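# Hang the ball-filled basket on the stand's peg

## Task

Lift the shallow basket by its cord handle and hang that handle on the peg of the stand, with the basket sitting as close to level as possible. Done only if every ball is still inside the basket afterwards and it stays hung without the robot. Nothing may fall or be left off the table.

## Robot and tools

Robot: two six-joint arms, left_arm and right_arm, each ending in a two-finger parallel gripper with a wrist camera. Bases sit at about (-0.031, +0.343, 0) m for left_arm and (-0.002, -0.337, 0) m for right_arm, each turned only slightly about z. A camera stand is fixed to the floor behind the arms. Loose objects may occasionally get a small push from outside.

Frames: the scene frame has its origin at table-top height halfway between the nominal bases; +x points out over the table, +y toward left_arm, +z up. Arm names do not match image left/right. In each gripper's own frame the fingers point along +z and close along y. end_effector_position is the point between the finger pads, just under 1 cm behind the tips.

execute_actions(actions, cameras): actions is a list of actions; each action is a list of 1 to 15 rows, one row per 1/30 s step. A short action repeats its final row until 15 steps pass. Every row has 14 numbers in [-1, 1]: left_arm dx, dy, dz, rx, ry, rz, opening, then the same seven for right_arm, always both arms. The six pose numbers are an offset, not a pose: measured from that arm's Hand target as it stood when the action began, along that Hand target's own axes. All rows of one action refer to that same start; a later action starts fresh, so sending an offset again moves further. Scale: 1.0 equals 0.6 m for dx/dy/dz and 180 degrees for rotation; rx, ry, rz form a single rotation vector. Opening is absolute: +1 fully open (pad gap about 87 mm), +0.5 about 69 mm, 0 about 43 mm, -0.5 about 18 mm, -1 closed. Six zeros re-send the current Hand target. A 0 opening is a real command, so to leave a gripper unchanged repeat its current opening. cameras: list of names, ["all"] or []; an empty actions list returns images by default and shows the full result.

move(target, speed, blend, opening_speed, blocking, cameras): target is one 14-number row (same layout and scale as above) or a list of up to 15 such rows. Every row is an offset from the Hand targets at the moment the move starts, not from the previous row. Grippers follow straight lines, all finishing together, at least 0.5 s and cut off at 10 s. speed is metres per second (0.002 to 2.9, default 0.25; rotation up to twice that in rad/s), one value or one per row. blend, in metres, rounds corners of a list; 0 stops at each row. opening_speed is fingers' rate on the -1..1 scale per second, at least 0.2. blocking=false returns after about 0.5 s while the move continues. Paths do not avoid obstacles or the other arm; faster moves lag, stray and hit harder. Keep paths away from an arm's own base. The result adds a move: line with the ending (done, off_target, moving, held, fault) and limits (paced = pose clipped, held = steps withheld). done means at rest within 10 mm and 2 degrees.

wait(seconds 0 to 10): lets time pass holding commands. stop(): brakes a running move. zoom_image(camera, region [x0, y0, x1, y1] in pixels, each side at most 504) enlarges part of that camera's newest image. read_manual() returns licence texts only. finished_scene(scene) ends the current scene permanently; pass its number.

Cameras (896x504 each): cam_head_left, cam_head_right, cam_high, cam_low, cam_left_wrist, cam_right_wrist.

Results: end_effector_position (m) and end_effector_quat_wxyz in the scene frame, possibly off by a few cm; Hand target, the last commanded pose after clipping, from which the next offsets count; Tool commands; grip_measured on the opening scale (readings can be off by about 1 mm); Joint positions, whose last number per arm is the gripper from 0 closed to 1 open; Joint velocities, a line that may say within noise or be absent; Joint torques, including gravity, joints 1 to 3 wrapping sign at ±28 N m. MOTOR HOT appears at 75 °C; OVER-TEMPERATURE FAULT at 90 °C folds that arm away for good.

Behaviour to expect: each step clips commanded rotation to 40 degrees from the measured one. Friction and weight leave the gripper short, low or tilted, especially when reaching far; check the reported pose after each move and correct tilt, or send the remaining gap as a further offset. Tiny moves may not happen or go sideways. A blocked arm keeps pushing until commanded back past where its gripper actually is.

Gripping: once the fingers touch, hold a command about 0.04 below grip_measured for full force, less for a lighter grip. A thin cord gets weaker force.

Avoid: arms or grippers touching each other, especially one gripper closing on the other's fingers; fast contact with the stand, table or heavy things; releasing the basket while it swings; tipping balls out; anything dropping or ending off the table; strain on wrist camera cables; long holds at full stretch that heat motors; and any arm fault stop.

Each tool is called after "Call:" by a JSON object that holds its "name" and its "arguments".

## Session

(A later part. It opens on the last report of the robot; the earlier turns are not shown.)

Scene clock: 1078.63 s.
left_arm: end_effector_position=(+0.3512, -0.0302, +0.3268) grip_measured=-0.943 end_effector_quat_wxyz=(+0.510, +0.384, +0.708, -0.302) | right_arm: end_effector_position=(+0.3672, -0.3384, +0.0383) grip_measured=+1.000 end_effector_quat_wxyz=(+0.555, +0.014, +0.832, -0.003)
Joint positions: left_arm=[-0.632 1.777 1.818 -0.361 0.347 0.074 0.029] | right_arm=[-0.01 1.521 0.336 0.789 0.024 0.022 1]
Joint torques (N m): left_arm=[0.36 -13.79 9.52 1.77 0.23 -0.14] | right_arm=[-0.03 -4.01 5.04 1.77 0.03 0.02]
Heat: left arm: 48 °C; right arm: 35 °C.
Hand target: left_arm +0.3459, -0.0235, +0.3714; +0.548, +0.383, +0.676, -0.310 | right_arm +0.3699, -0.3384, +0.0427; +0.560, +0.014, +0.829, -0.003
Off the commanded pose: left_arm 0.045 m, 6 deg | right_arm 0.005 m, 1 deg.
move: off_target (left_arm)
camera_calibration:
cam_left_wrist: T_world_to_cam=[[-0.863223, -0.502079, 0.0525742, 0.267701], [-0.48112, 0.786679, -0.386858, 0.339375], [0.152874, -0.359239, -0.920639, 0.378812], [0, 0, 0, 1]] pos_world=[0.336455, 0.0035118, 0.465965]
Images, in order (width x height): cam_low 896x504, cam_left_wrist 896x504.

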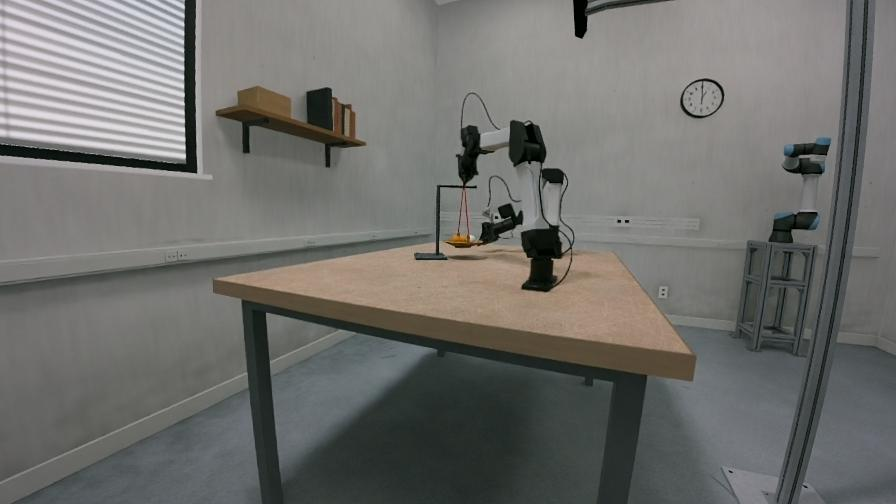

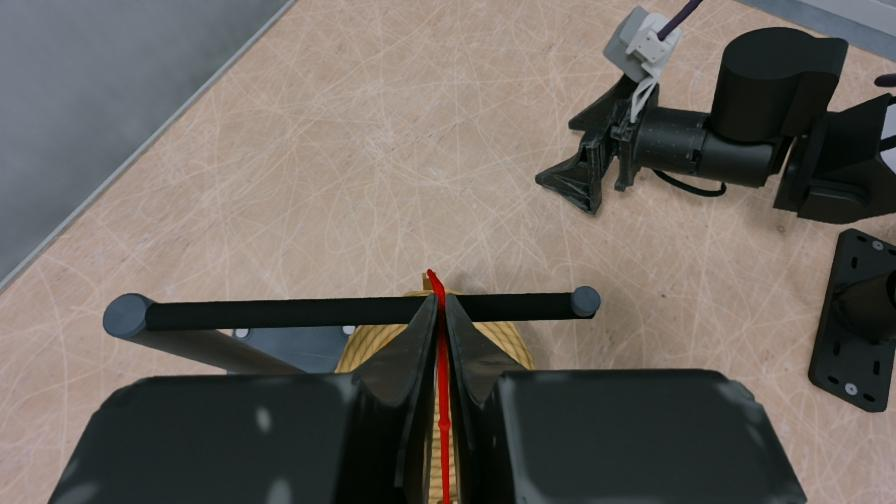

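Call:
{"name": "move", "arguments": {"target": [0.0326, 0, 0.0069, 0, 0, 0, -1, 0, 0, 0, 0, 0, 0, 1], "speed": 0.03, "cameras": ["cam_left_wrist", "cam_low"]}}

Call:
{"name": "zoom_image", "arguments": {"camera": "cam_low", "region": [425, 165, 525, 265]}}

Call:
{"name": "zoom_image", "arguments": {"camera": "cam_left_wrist", "region": [260, 240, 600, 430]}}

Scene clock: 1091.40 s.
left_arm: end_effector_position=(+0.3491, -0.0294, +0.3268) grip_measured=-0.943 end_effector_quat_wxyz=(+0.521, +0.384, +0.698, -0.306) | right_arm: end_effector_position=(+0.3672, -0.3384, +0.0383) grip_measured=+1.000 end_effector_quat_wxyz=(+0.555, +0.014, +0.832, -0.003)
Joint positions: left_arm=[-0.632 1.749 1.758 -0.301 0.351 0.075 0.029] | right_arm=[-0.01 1.521 0.336 0.789 0.024 0.022 1]
Joint torques (N m): left_arm=[0.4 -12.9 5.93 1.93 0.24 -0.16] | right_arm=[-0.05 -4.07 5.05 1.78 0.04 0.01]
Heat: left arm: 48 °C; right arm: 35 °C.
Hand target: left_arm +0.3458, -0.0235, +0.3514; +0.548, +0.383, +0.676, -0.310 | right_arm +0.3699, -0.3384, +0.0427; +0.560, +0.014, +0.829, -0.003
Off the commanded pose: left_arm 0.026 m, 4 deg | right_arm 0.005 m, 1 deg.
move: off_target (left_arm)
camera_calibration:
cam_left_wrist: T_world_to_cam=[[-0.866407, -0.497524, 0.0425283, 0.27082], [-0.468901, 0.781357, -0.411841, 0.341377], [0.171671, -0.376764, -0.910263, 0.368892], [0, 0, 0, 1]] pos_world=[0.331385, 0.00698722, 0.464864]
Images, in order (width x height): cam_low 896x504, cam_left_wrist 896x504.

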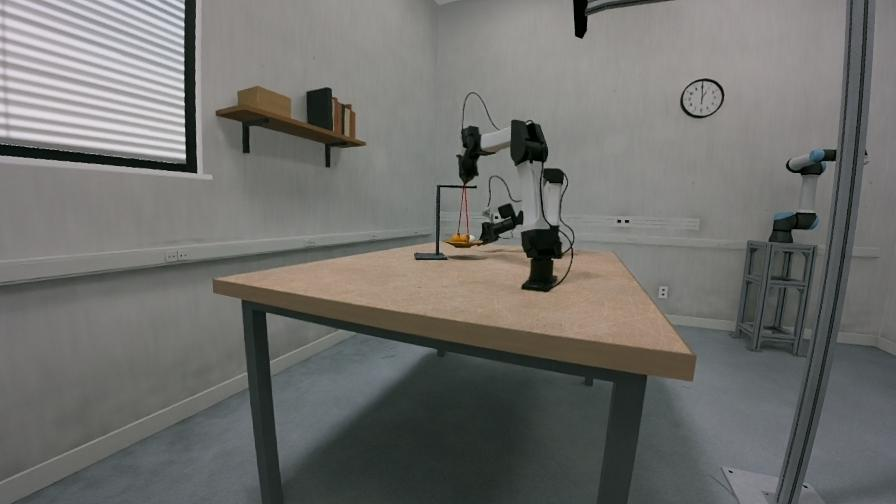

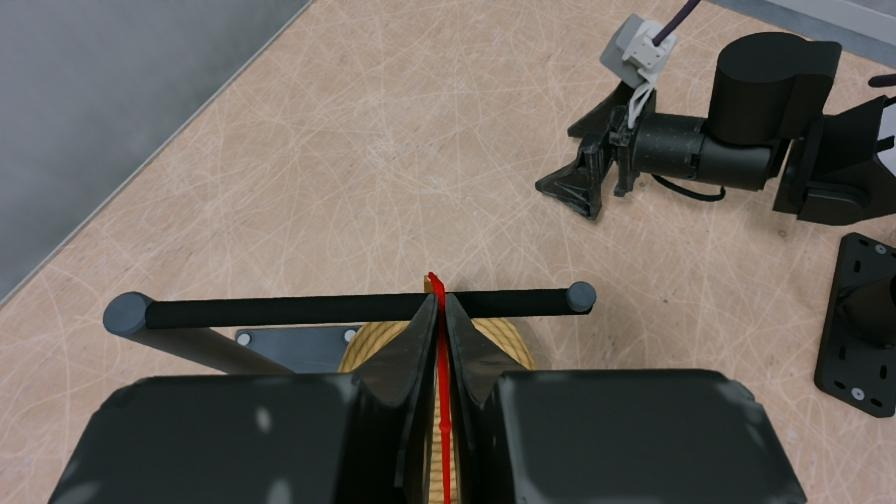

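Scaled by 5.040 from the camera's 896x504 image, which has a finer 1280x720 frame.

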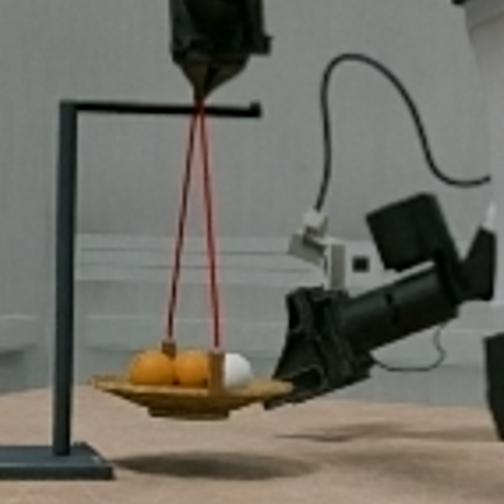

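Scaled by 1.482 from the camera's 896x504 image, which has a finer 1280x720 frame.

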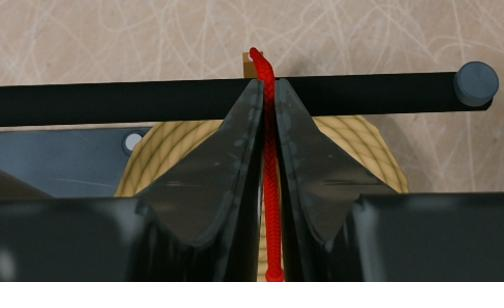

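Call:
{"name": "move", "arguments": {"target": [0.0196, 0, 0.0056, 0, 0, 0, -1, 0, 0, 0, 0, 0, 0, 1], "speed": 0.03, "cameras": ["cam_left_wrist", "cam_low"]}}

Call:
{"name": "zoom_image", "arguments": {"camera": "cam_low", "region": [425, 165, 525, 265]}}

Call:
{"name": "zoom_image", "arguments": {"camera": "cam_left_wrist", "region": [260, 240, 600, 430]}}

Scene clock: 1100.33 s.
left_arm: end_effector_position=(+0.3486, -0.0297, +0.3247) grip_measured=-0.943 end_effector_quat_wxyz=(+0.531, +0.384, +0.690, -0.309) | right_arm: end_effector_position=(+0.3672, -0.3384, +0.0383) grip_measured=+1.000 end_effector_quat_wxyz=(+0.555, +0.014, +0.832, -0.003)
Joint positions: left_arm=[-0.632 1.73 1.703 -0.237 0.354 0.075 0.029] | right_arm=[-0.01 1.521 0.336 0.789 0.024 0.022 1]
Joint torques (N m): left_arm=[0.36 -11.93 5.59 1.85 0.17 -0.2] | right_arm=[-0.05 -4.04 5.04 1.77 0.05 0.02]
Heat: left arm: 47 °C; right arm: 35 °C.
Hand target: left_arm +0.3463, -0.0243, +0.3393; +0.548, +0.383, +0.676, -0.310 | right_arm +0.3699, -0.3384, +0.0427; +0.560, +0.014, +0.829, -0.003
Off the commanded pose: left_arm 0.016 m, 2 deg | right_arm 0.005 m, 1 deg.
move: off_target (left_arm)
camera_calibration:
cam_left_wrist: T_world_to_cam=[[-0.868812, -0.494024, 0.0332656, 0.274271], [-0.457584, 0.775429, -0.435117, 0.344077], [0.189163, -0.393257, -0.899759, 0.356955], [0, 0, 0, 1]] pos_world=[0.328212, 0.00906432, 0.461764]
Images, in order (width x height): cam_low 896x504, cam_left_wrist 896x504.

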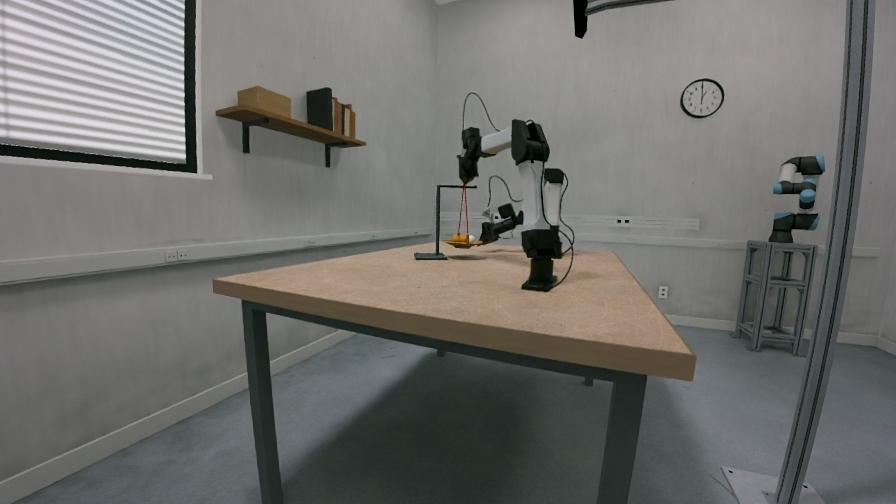

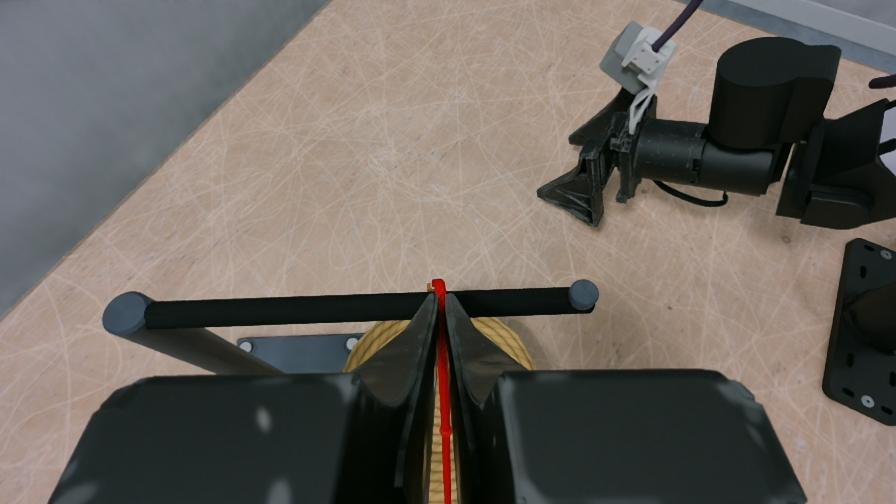

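Scaled by 5.040 from the camera's 896x504 image, which has a finer 1280x720 frame.

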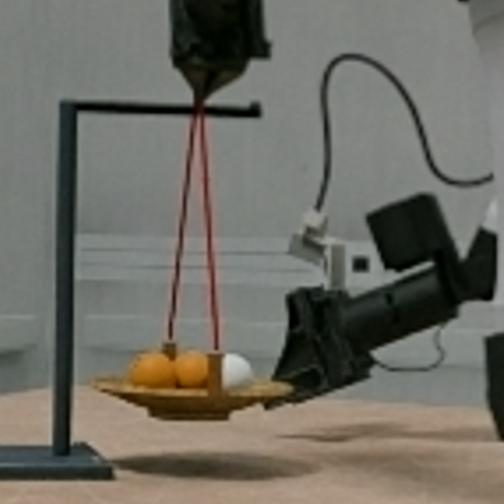

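Scaled by 1.482 from the camera's 896x504 image, which has a finer 1280x720 frame.

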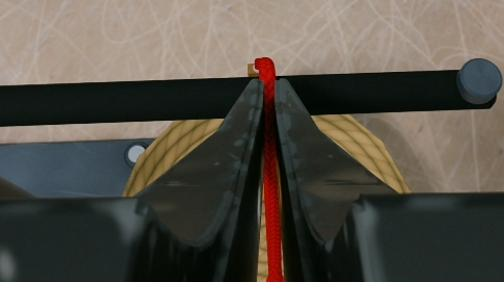

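Call:
{"name": "move", "arguments": {"target": [0, 0, 0, 0, 0, 0, -0.6, 0, 0, 0, 0, 0, 0, 1], "speed": 0.03, "opening_speed": 0.2, "cameras": ["all"]}}

Call:
{"name": "zoom_image", "arguments": {"camera": "cam_low", "region": [425, 165, 525, 265]}}

Call:
{"name": "zoom_image", "arguments": {"camera": "cam_left_wrist", "region": [260, 240, 600, 430]}}

Scene clock: 1110.93 s.
left_arm: end_effector_position=(+0.3488, -0.0299, +0.3250) grip_measured=-0.600 end_effector_quat_wxyz=(+0.532, +0.383, +0.689, -0.309) | right_arm: end_effector_position=(+0.3672, -0.3384, +0.0383) grip_measured=+1.000 end_effector_quat_wxyz=(+0.555, +0.014, +0.832, -0.003)
Joint positions: left_arm=[-0.632 1.73 1.702 -0.235 0.354 0.075 0.2] | right_arm=[-0.01 1.521 0.336 0.789 0.024 0.022 1]
Joint torques (N m): left_arm=[0.51 -11.81 5.74 1.85 0.17 -0.2] | right_arm=[-0.08 -3.99 5.04 1.78 0.04 0.01]
Heat: left arm: 47 °C; right arm: 35 °C.
Hand target: left_arm +0.3462, -0.0242, +0.3391; +0.548, +0.383, +0.676, -0.310 | right_arm +0.3699, -0.3384, +0.0427; +0.560, +0.014, +0.829, -0.003
Off the commanded pose: left_arm 0.016 m, 2 deg | right_arm 0.005 m, 1 deg.
move: off_target (left_arm)
camera_calibration:
cam_left_wrist: T_world_to_cam=[[-0.868886, -0.493942, 0.0325359, 0.274676], [-0.456907, 0.774977, -0.436631, 0.34457], [0.190456, -0.394248, -0.899052, 0.356432], [0, 0, 0, 1]] pos_world=[0.328213, 0.00916303, 0.461964]

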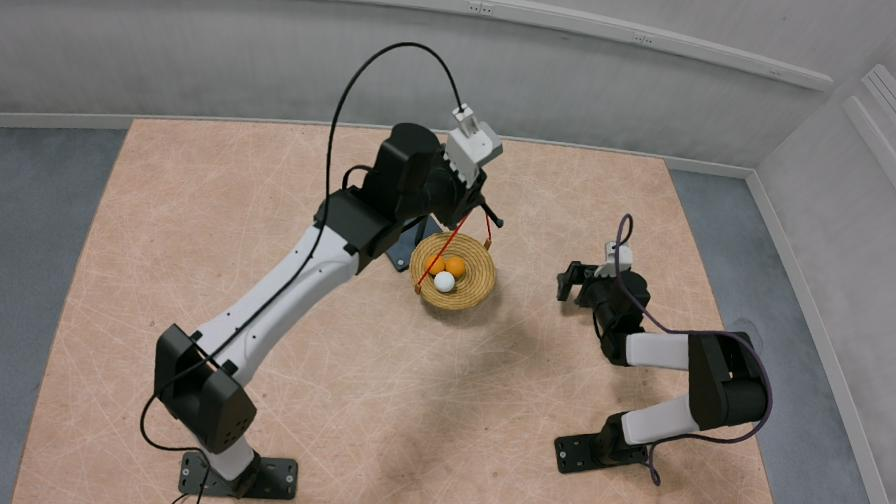

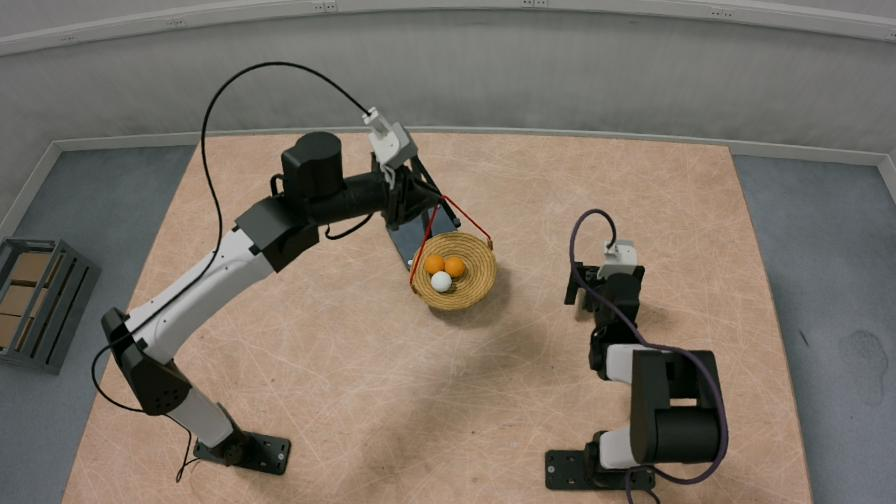

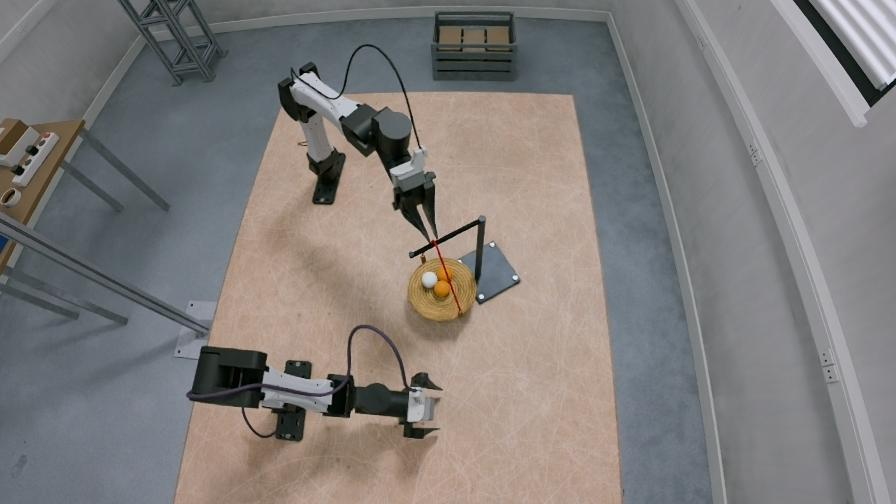

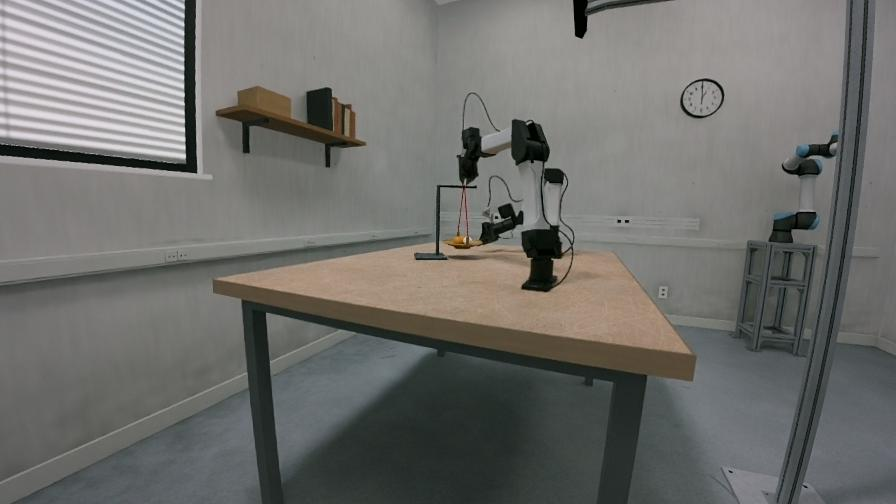

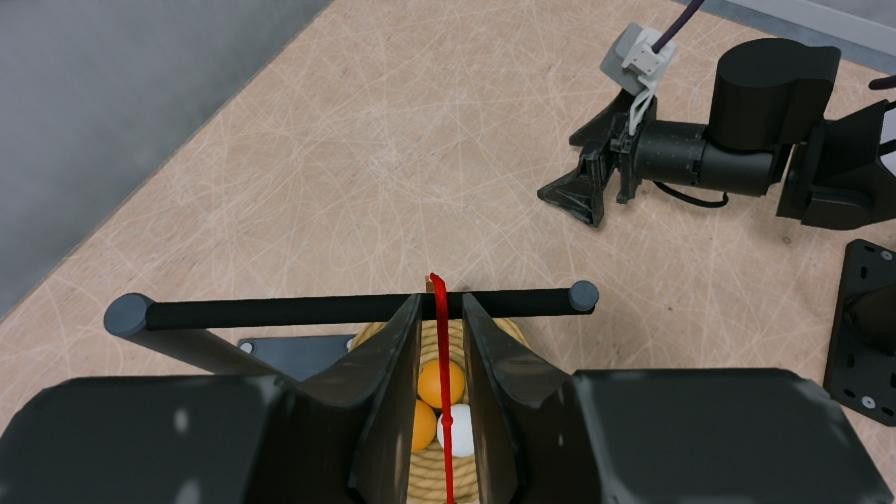

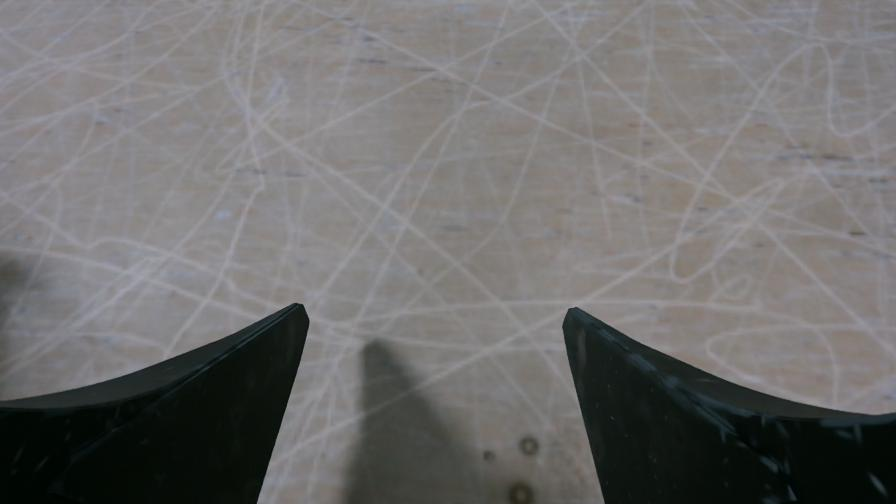

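Scaled by 5.040 from the camera's 896x504 image, which has a finer 1280x720 frame.

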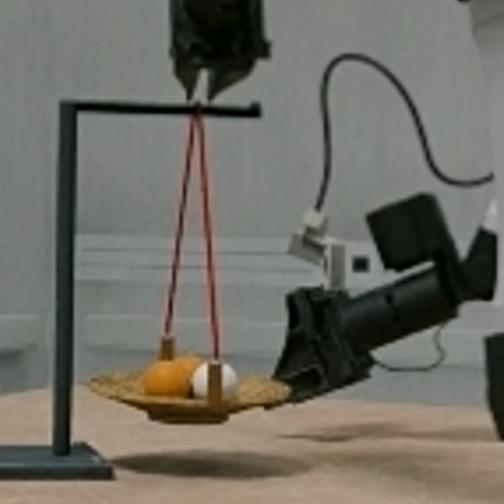

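Scaled by 1.482 from the camera's 896x504 image, which has a finer 1280x720 frame.

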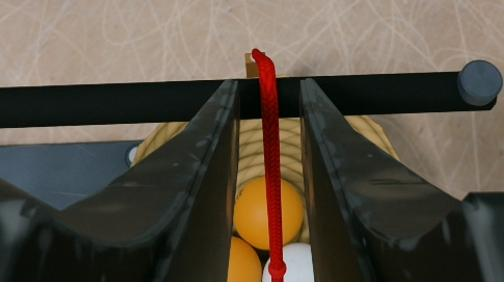

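Call:
{"name": "zoom_image", "arguments": {"camera": "cam_head_left", "region": [400, 270, 440, 300]}}

Call:
{"name": "zoom_image", "arguments": {"camera": "cam_head_left", "region": [470, 225, 510, 255]}}

Call:
{"name": "zoom_image", "arguments": {"camera": "cam_head_right", "region": [395, 275, 435, 305]}}

Call:
{"name": "zoom_image", "arguments": {"camera": "cam_head_right", "region": [470, 225, 510, 255]}}

Scaled by 12.600 from the camera's 896x504 image, which has a finer 1280x720 frame.

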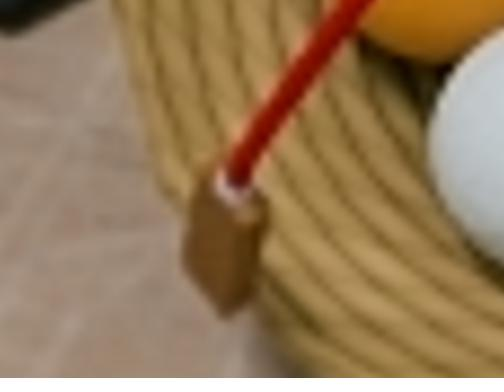

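Scaled by 12.600 from the camera's 896x504 image, which has a finer 1280x720 frame.

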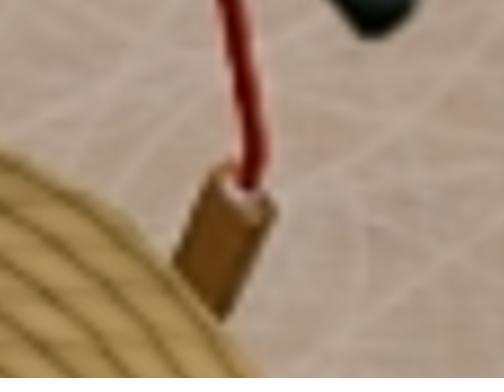

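Scaled by 12.600 from the camera's 896x504 image, which has a finer 1280x720 frame.

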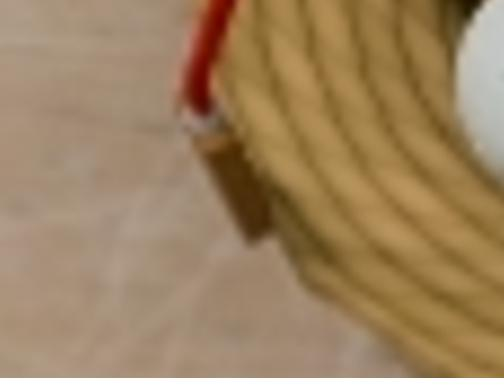

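Scaled by 12.600 from the camera's 896x504 image, which has a finer 1280x720 frame.

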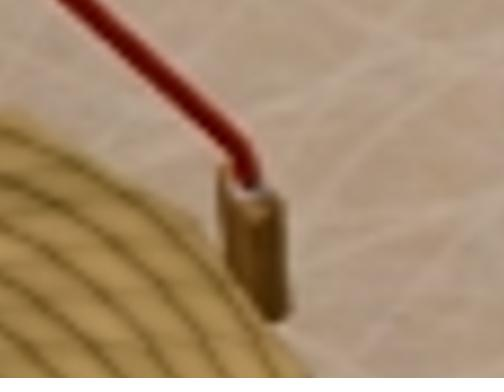

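Call:
{"name": "move", "arguments": {"target": [[0, 0, 0, 0, 0, 0, 0.0, 0, 0, 0, 0, 0, 0, 1], [-0.0978, 0, -0.0208, 0, 0, 0, 0.0, 0, 0, 0, 0, 0, 0, 1]], "speed": 0.05, "opening_speed": 0.4, "cameras": ["cam_left_wrist", "cam_low", "cam_head_left", "cam_head_right"]}}

Call:
{"name": "zoom_image", "arguments": {"camera": "cam_low", "region": [425, 165, 525, 265]}}

Scene clock: 1142.67 s.
left_arm: end_effector_position=(+0.3425, -0.0249, +0.3892) grip_measured=+0.000 end_effector_quat_wxyz=(+0.538, +0.383, +0.684, -0.310) | right_arm: end_effector_position=(+0.3672, -0.3384, +0.0383) grip_measured=+1.000 end_effector_quat_wxyz=(+0.555, +0.014, +0.832, -0.003)
Joint positions: left_arm=[-0.632 1.78 2.018 -0.484 0.354 0.075 0.5] | right_arm=[-0.01 1.521 0.336 0.789 0.024 0.022 1]
Joint torques (N m): left_arm=[0.35 -7.9 9.14 1.6 0.19 -0.18] | right_arm=[-0.06 -3.97 5.01 1.77 0.04 0.02]
Heat: left arm: 46 °C; right arm: 35 °C.
Hand target: left_arm +0.3462, -0.0243, +0.3993; +0.548, +0.383, +0.676, -0.310 | right_arm +0.3699, -0.3384, +0.0427; +0.560, +0.014, +0.829, -0.003
Off the commanded pose: left_arm 0.011 m, 1 deg | right_arm 0.005 m, 1 deg.
move: off_target (left_arm)
camera_calibration:
cam_left_wrist: T_world_to_cam=[[-0.869239, -0.493687, 0.026398, 0.272025], [-0.451238, 0.770415, -0.450383, 0.369211], [0.202011, -0.403402, -0.892445, 0.410512], [0, 0, 0, 1]] pos_world=[0.320128, 0.0154515, 0.525465]
Images, in order (width x height): cam_head_left 896x504, cam_head_right 896x504, cam_low 896x504, cam_left_wrist 896x504.

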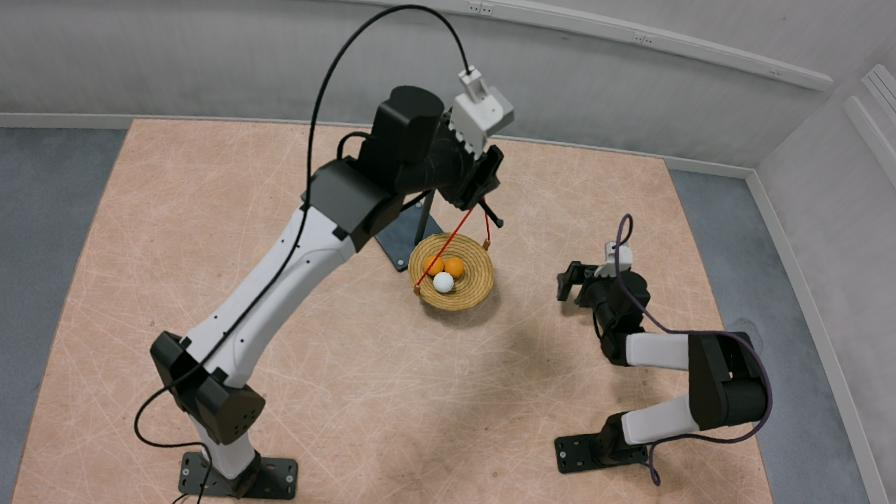

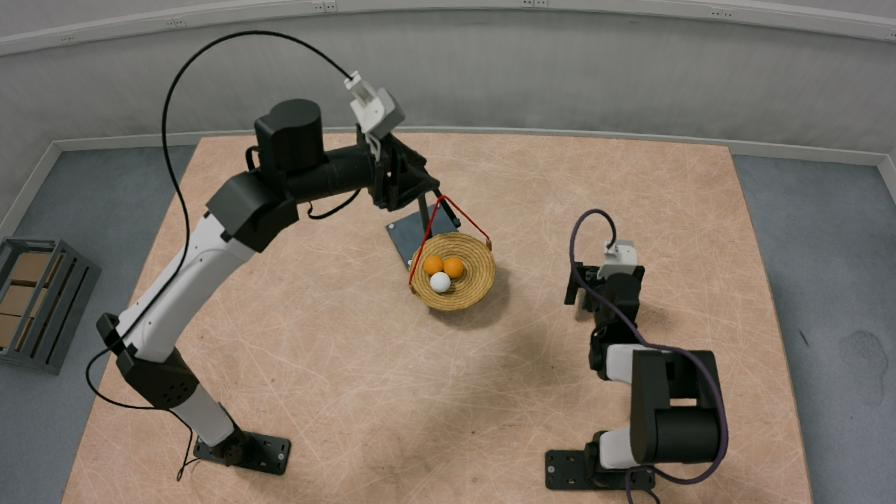

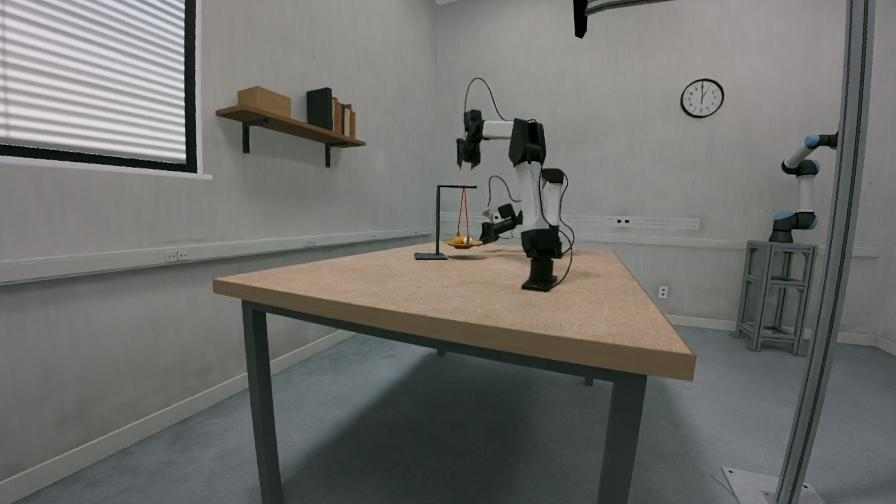

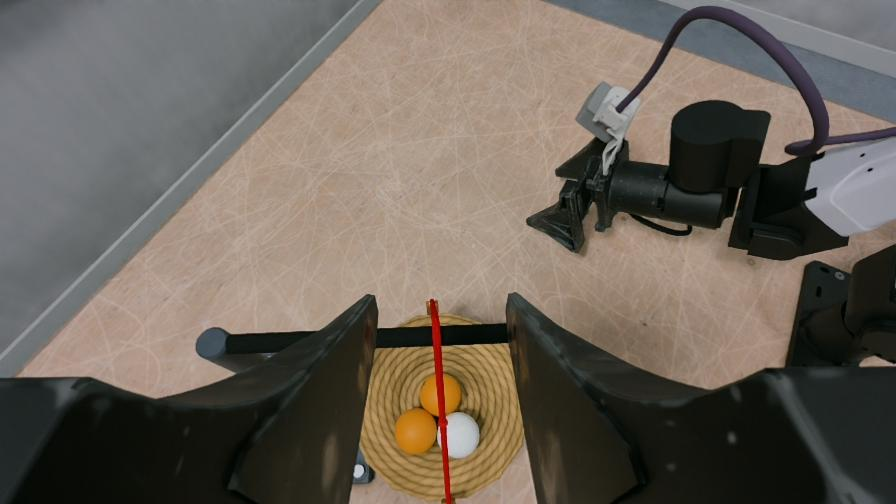

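Scaled by 5.040 from the camera's 896x504 image, which has a finer 1280x720 frame.

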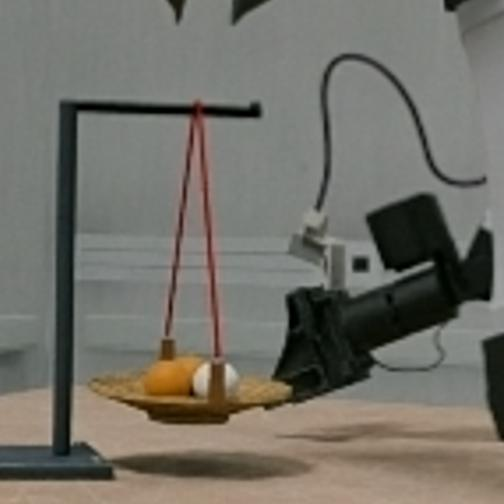

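Call:
{"name": "zoom_image", "arguments": {"camera": "cam_head_left", "region": [400, 270, 440, 300]}}

Call:
{"name": "zoom_image", "arguments": {"camera": "cam_head_left", "region": [470, 225, 510, 255]}}

Call:
{"name": "zoom_image", "arguments": {"camera": "cam_head_right", "region": [395, 275, 435, 305]}}

Call:
{"name": "zoom_image", "arguments": {"camera": "cam_head_right", "region": [470, 225, 510, 255]}}

Call:
{"name": "zoom_image", "arguments": {"camera": "cam_low", "region": [435, 225, 495, 265]}}

Scaled by 12.600 from the camera's 896x504 image, which has a finer 1280x720 frame.

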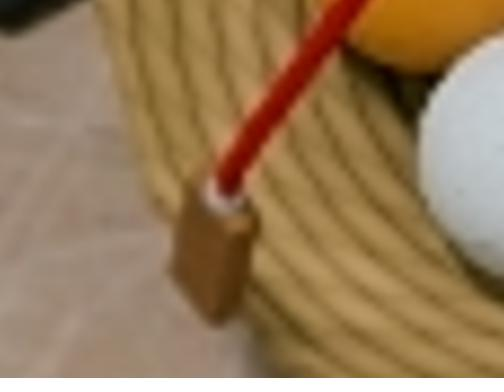

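Scaled by 12.600 from the camera's 896x504 image, which has a finer 1280x720 frame.

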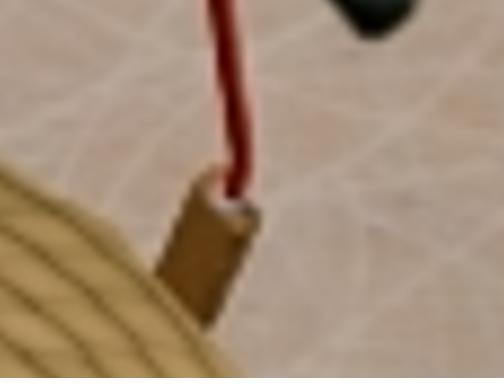

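Scaled by 12.600 from the camera's 896x504 image, which has a finer 1280x720 frame.

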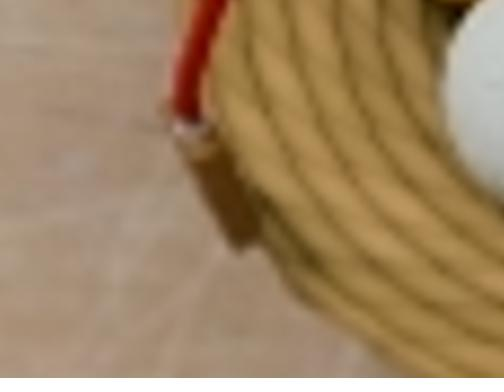

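Scaled by 12.600 from the camera's 896x504 image, which has a finer 1280x720 frame.

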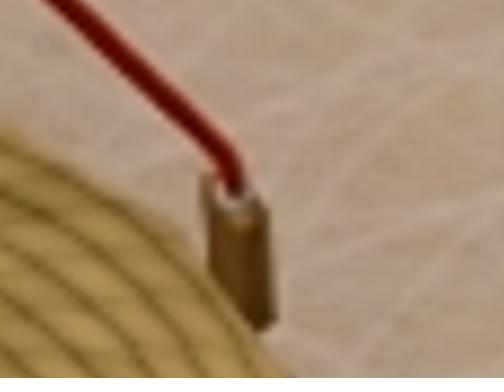

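Scaled by 8.400 from the camera's 896x504 image, which has a finer 1280x720 frame.

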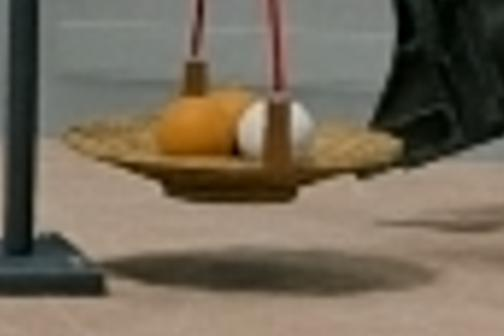

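Call:
{"name": "zoom_image", "arguments": {"camera": "cam_head_left", "region": [410, 195, 510, 295]}}

Call:
{"name": "zoom_image", "arguments": {"camera": "cam_head_right", "region": [400, 185, 500, 295]}}

Call:
{"name": "zoom_image", "arguments": {"camera": "cam_low", "region": [450, 180, 480, 255]}}

Scaled by 5.040 from the camera's 896x504 image, which has a finer 1280x720 frame.

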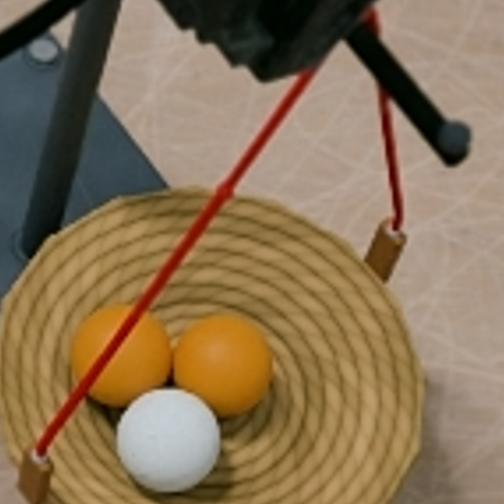

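Scaled by 4.582 from the camera's 896x504 image, which has a finer 1280x720 frame.

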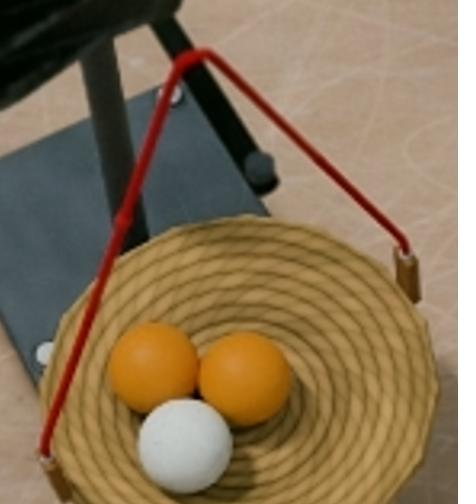

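Scaled by 6.720 from the camera's 896x504 image, which has a finer 1280x720 frame.

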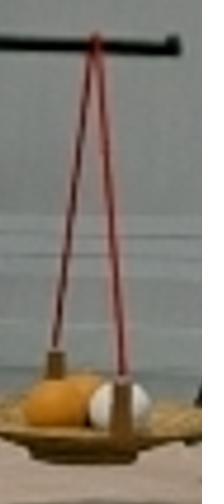

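Call:
{"name": "finished_scene", "arguments": {"scene": 1}}

The scene is finished: the task was done.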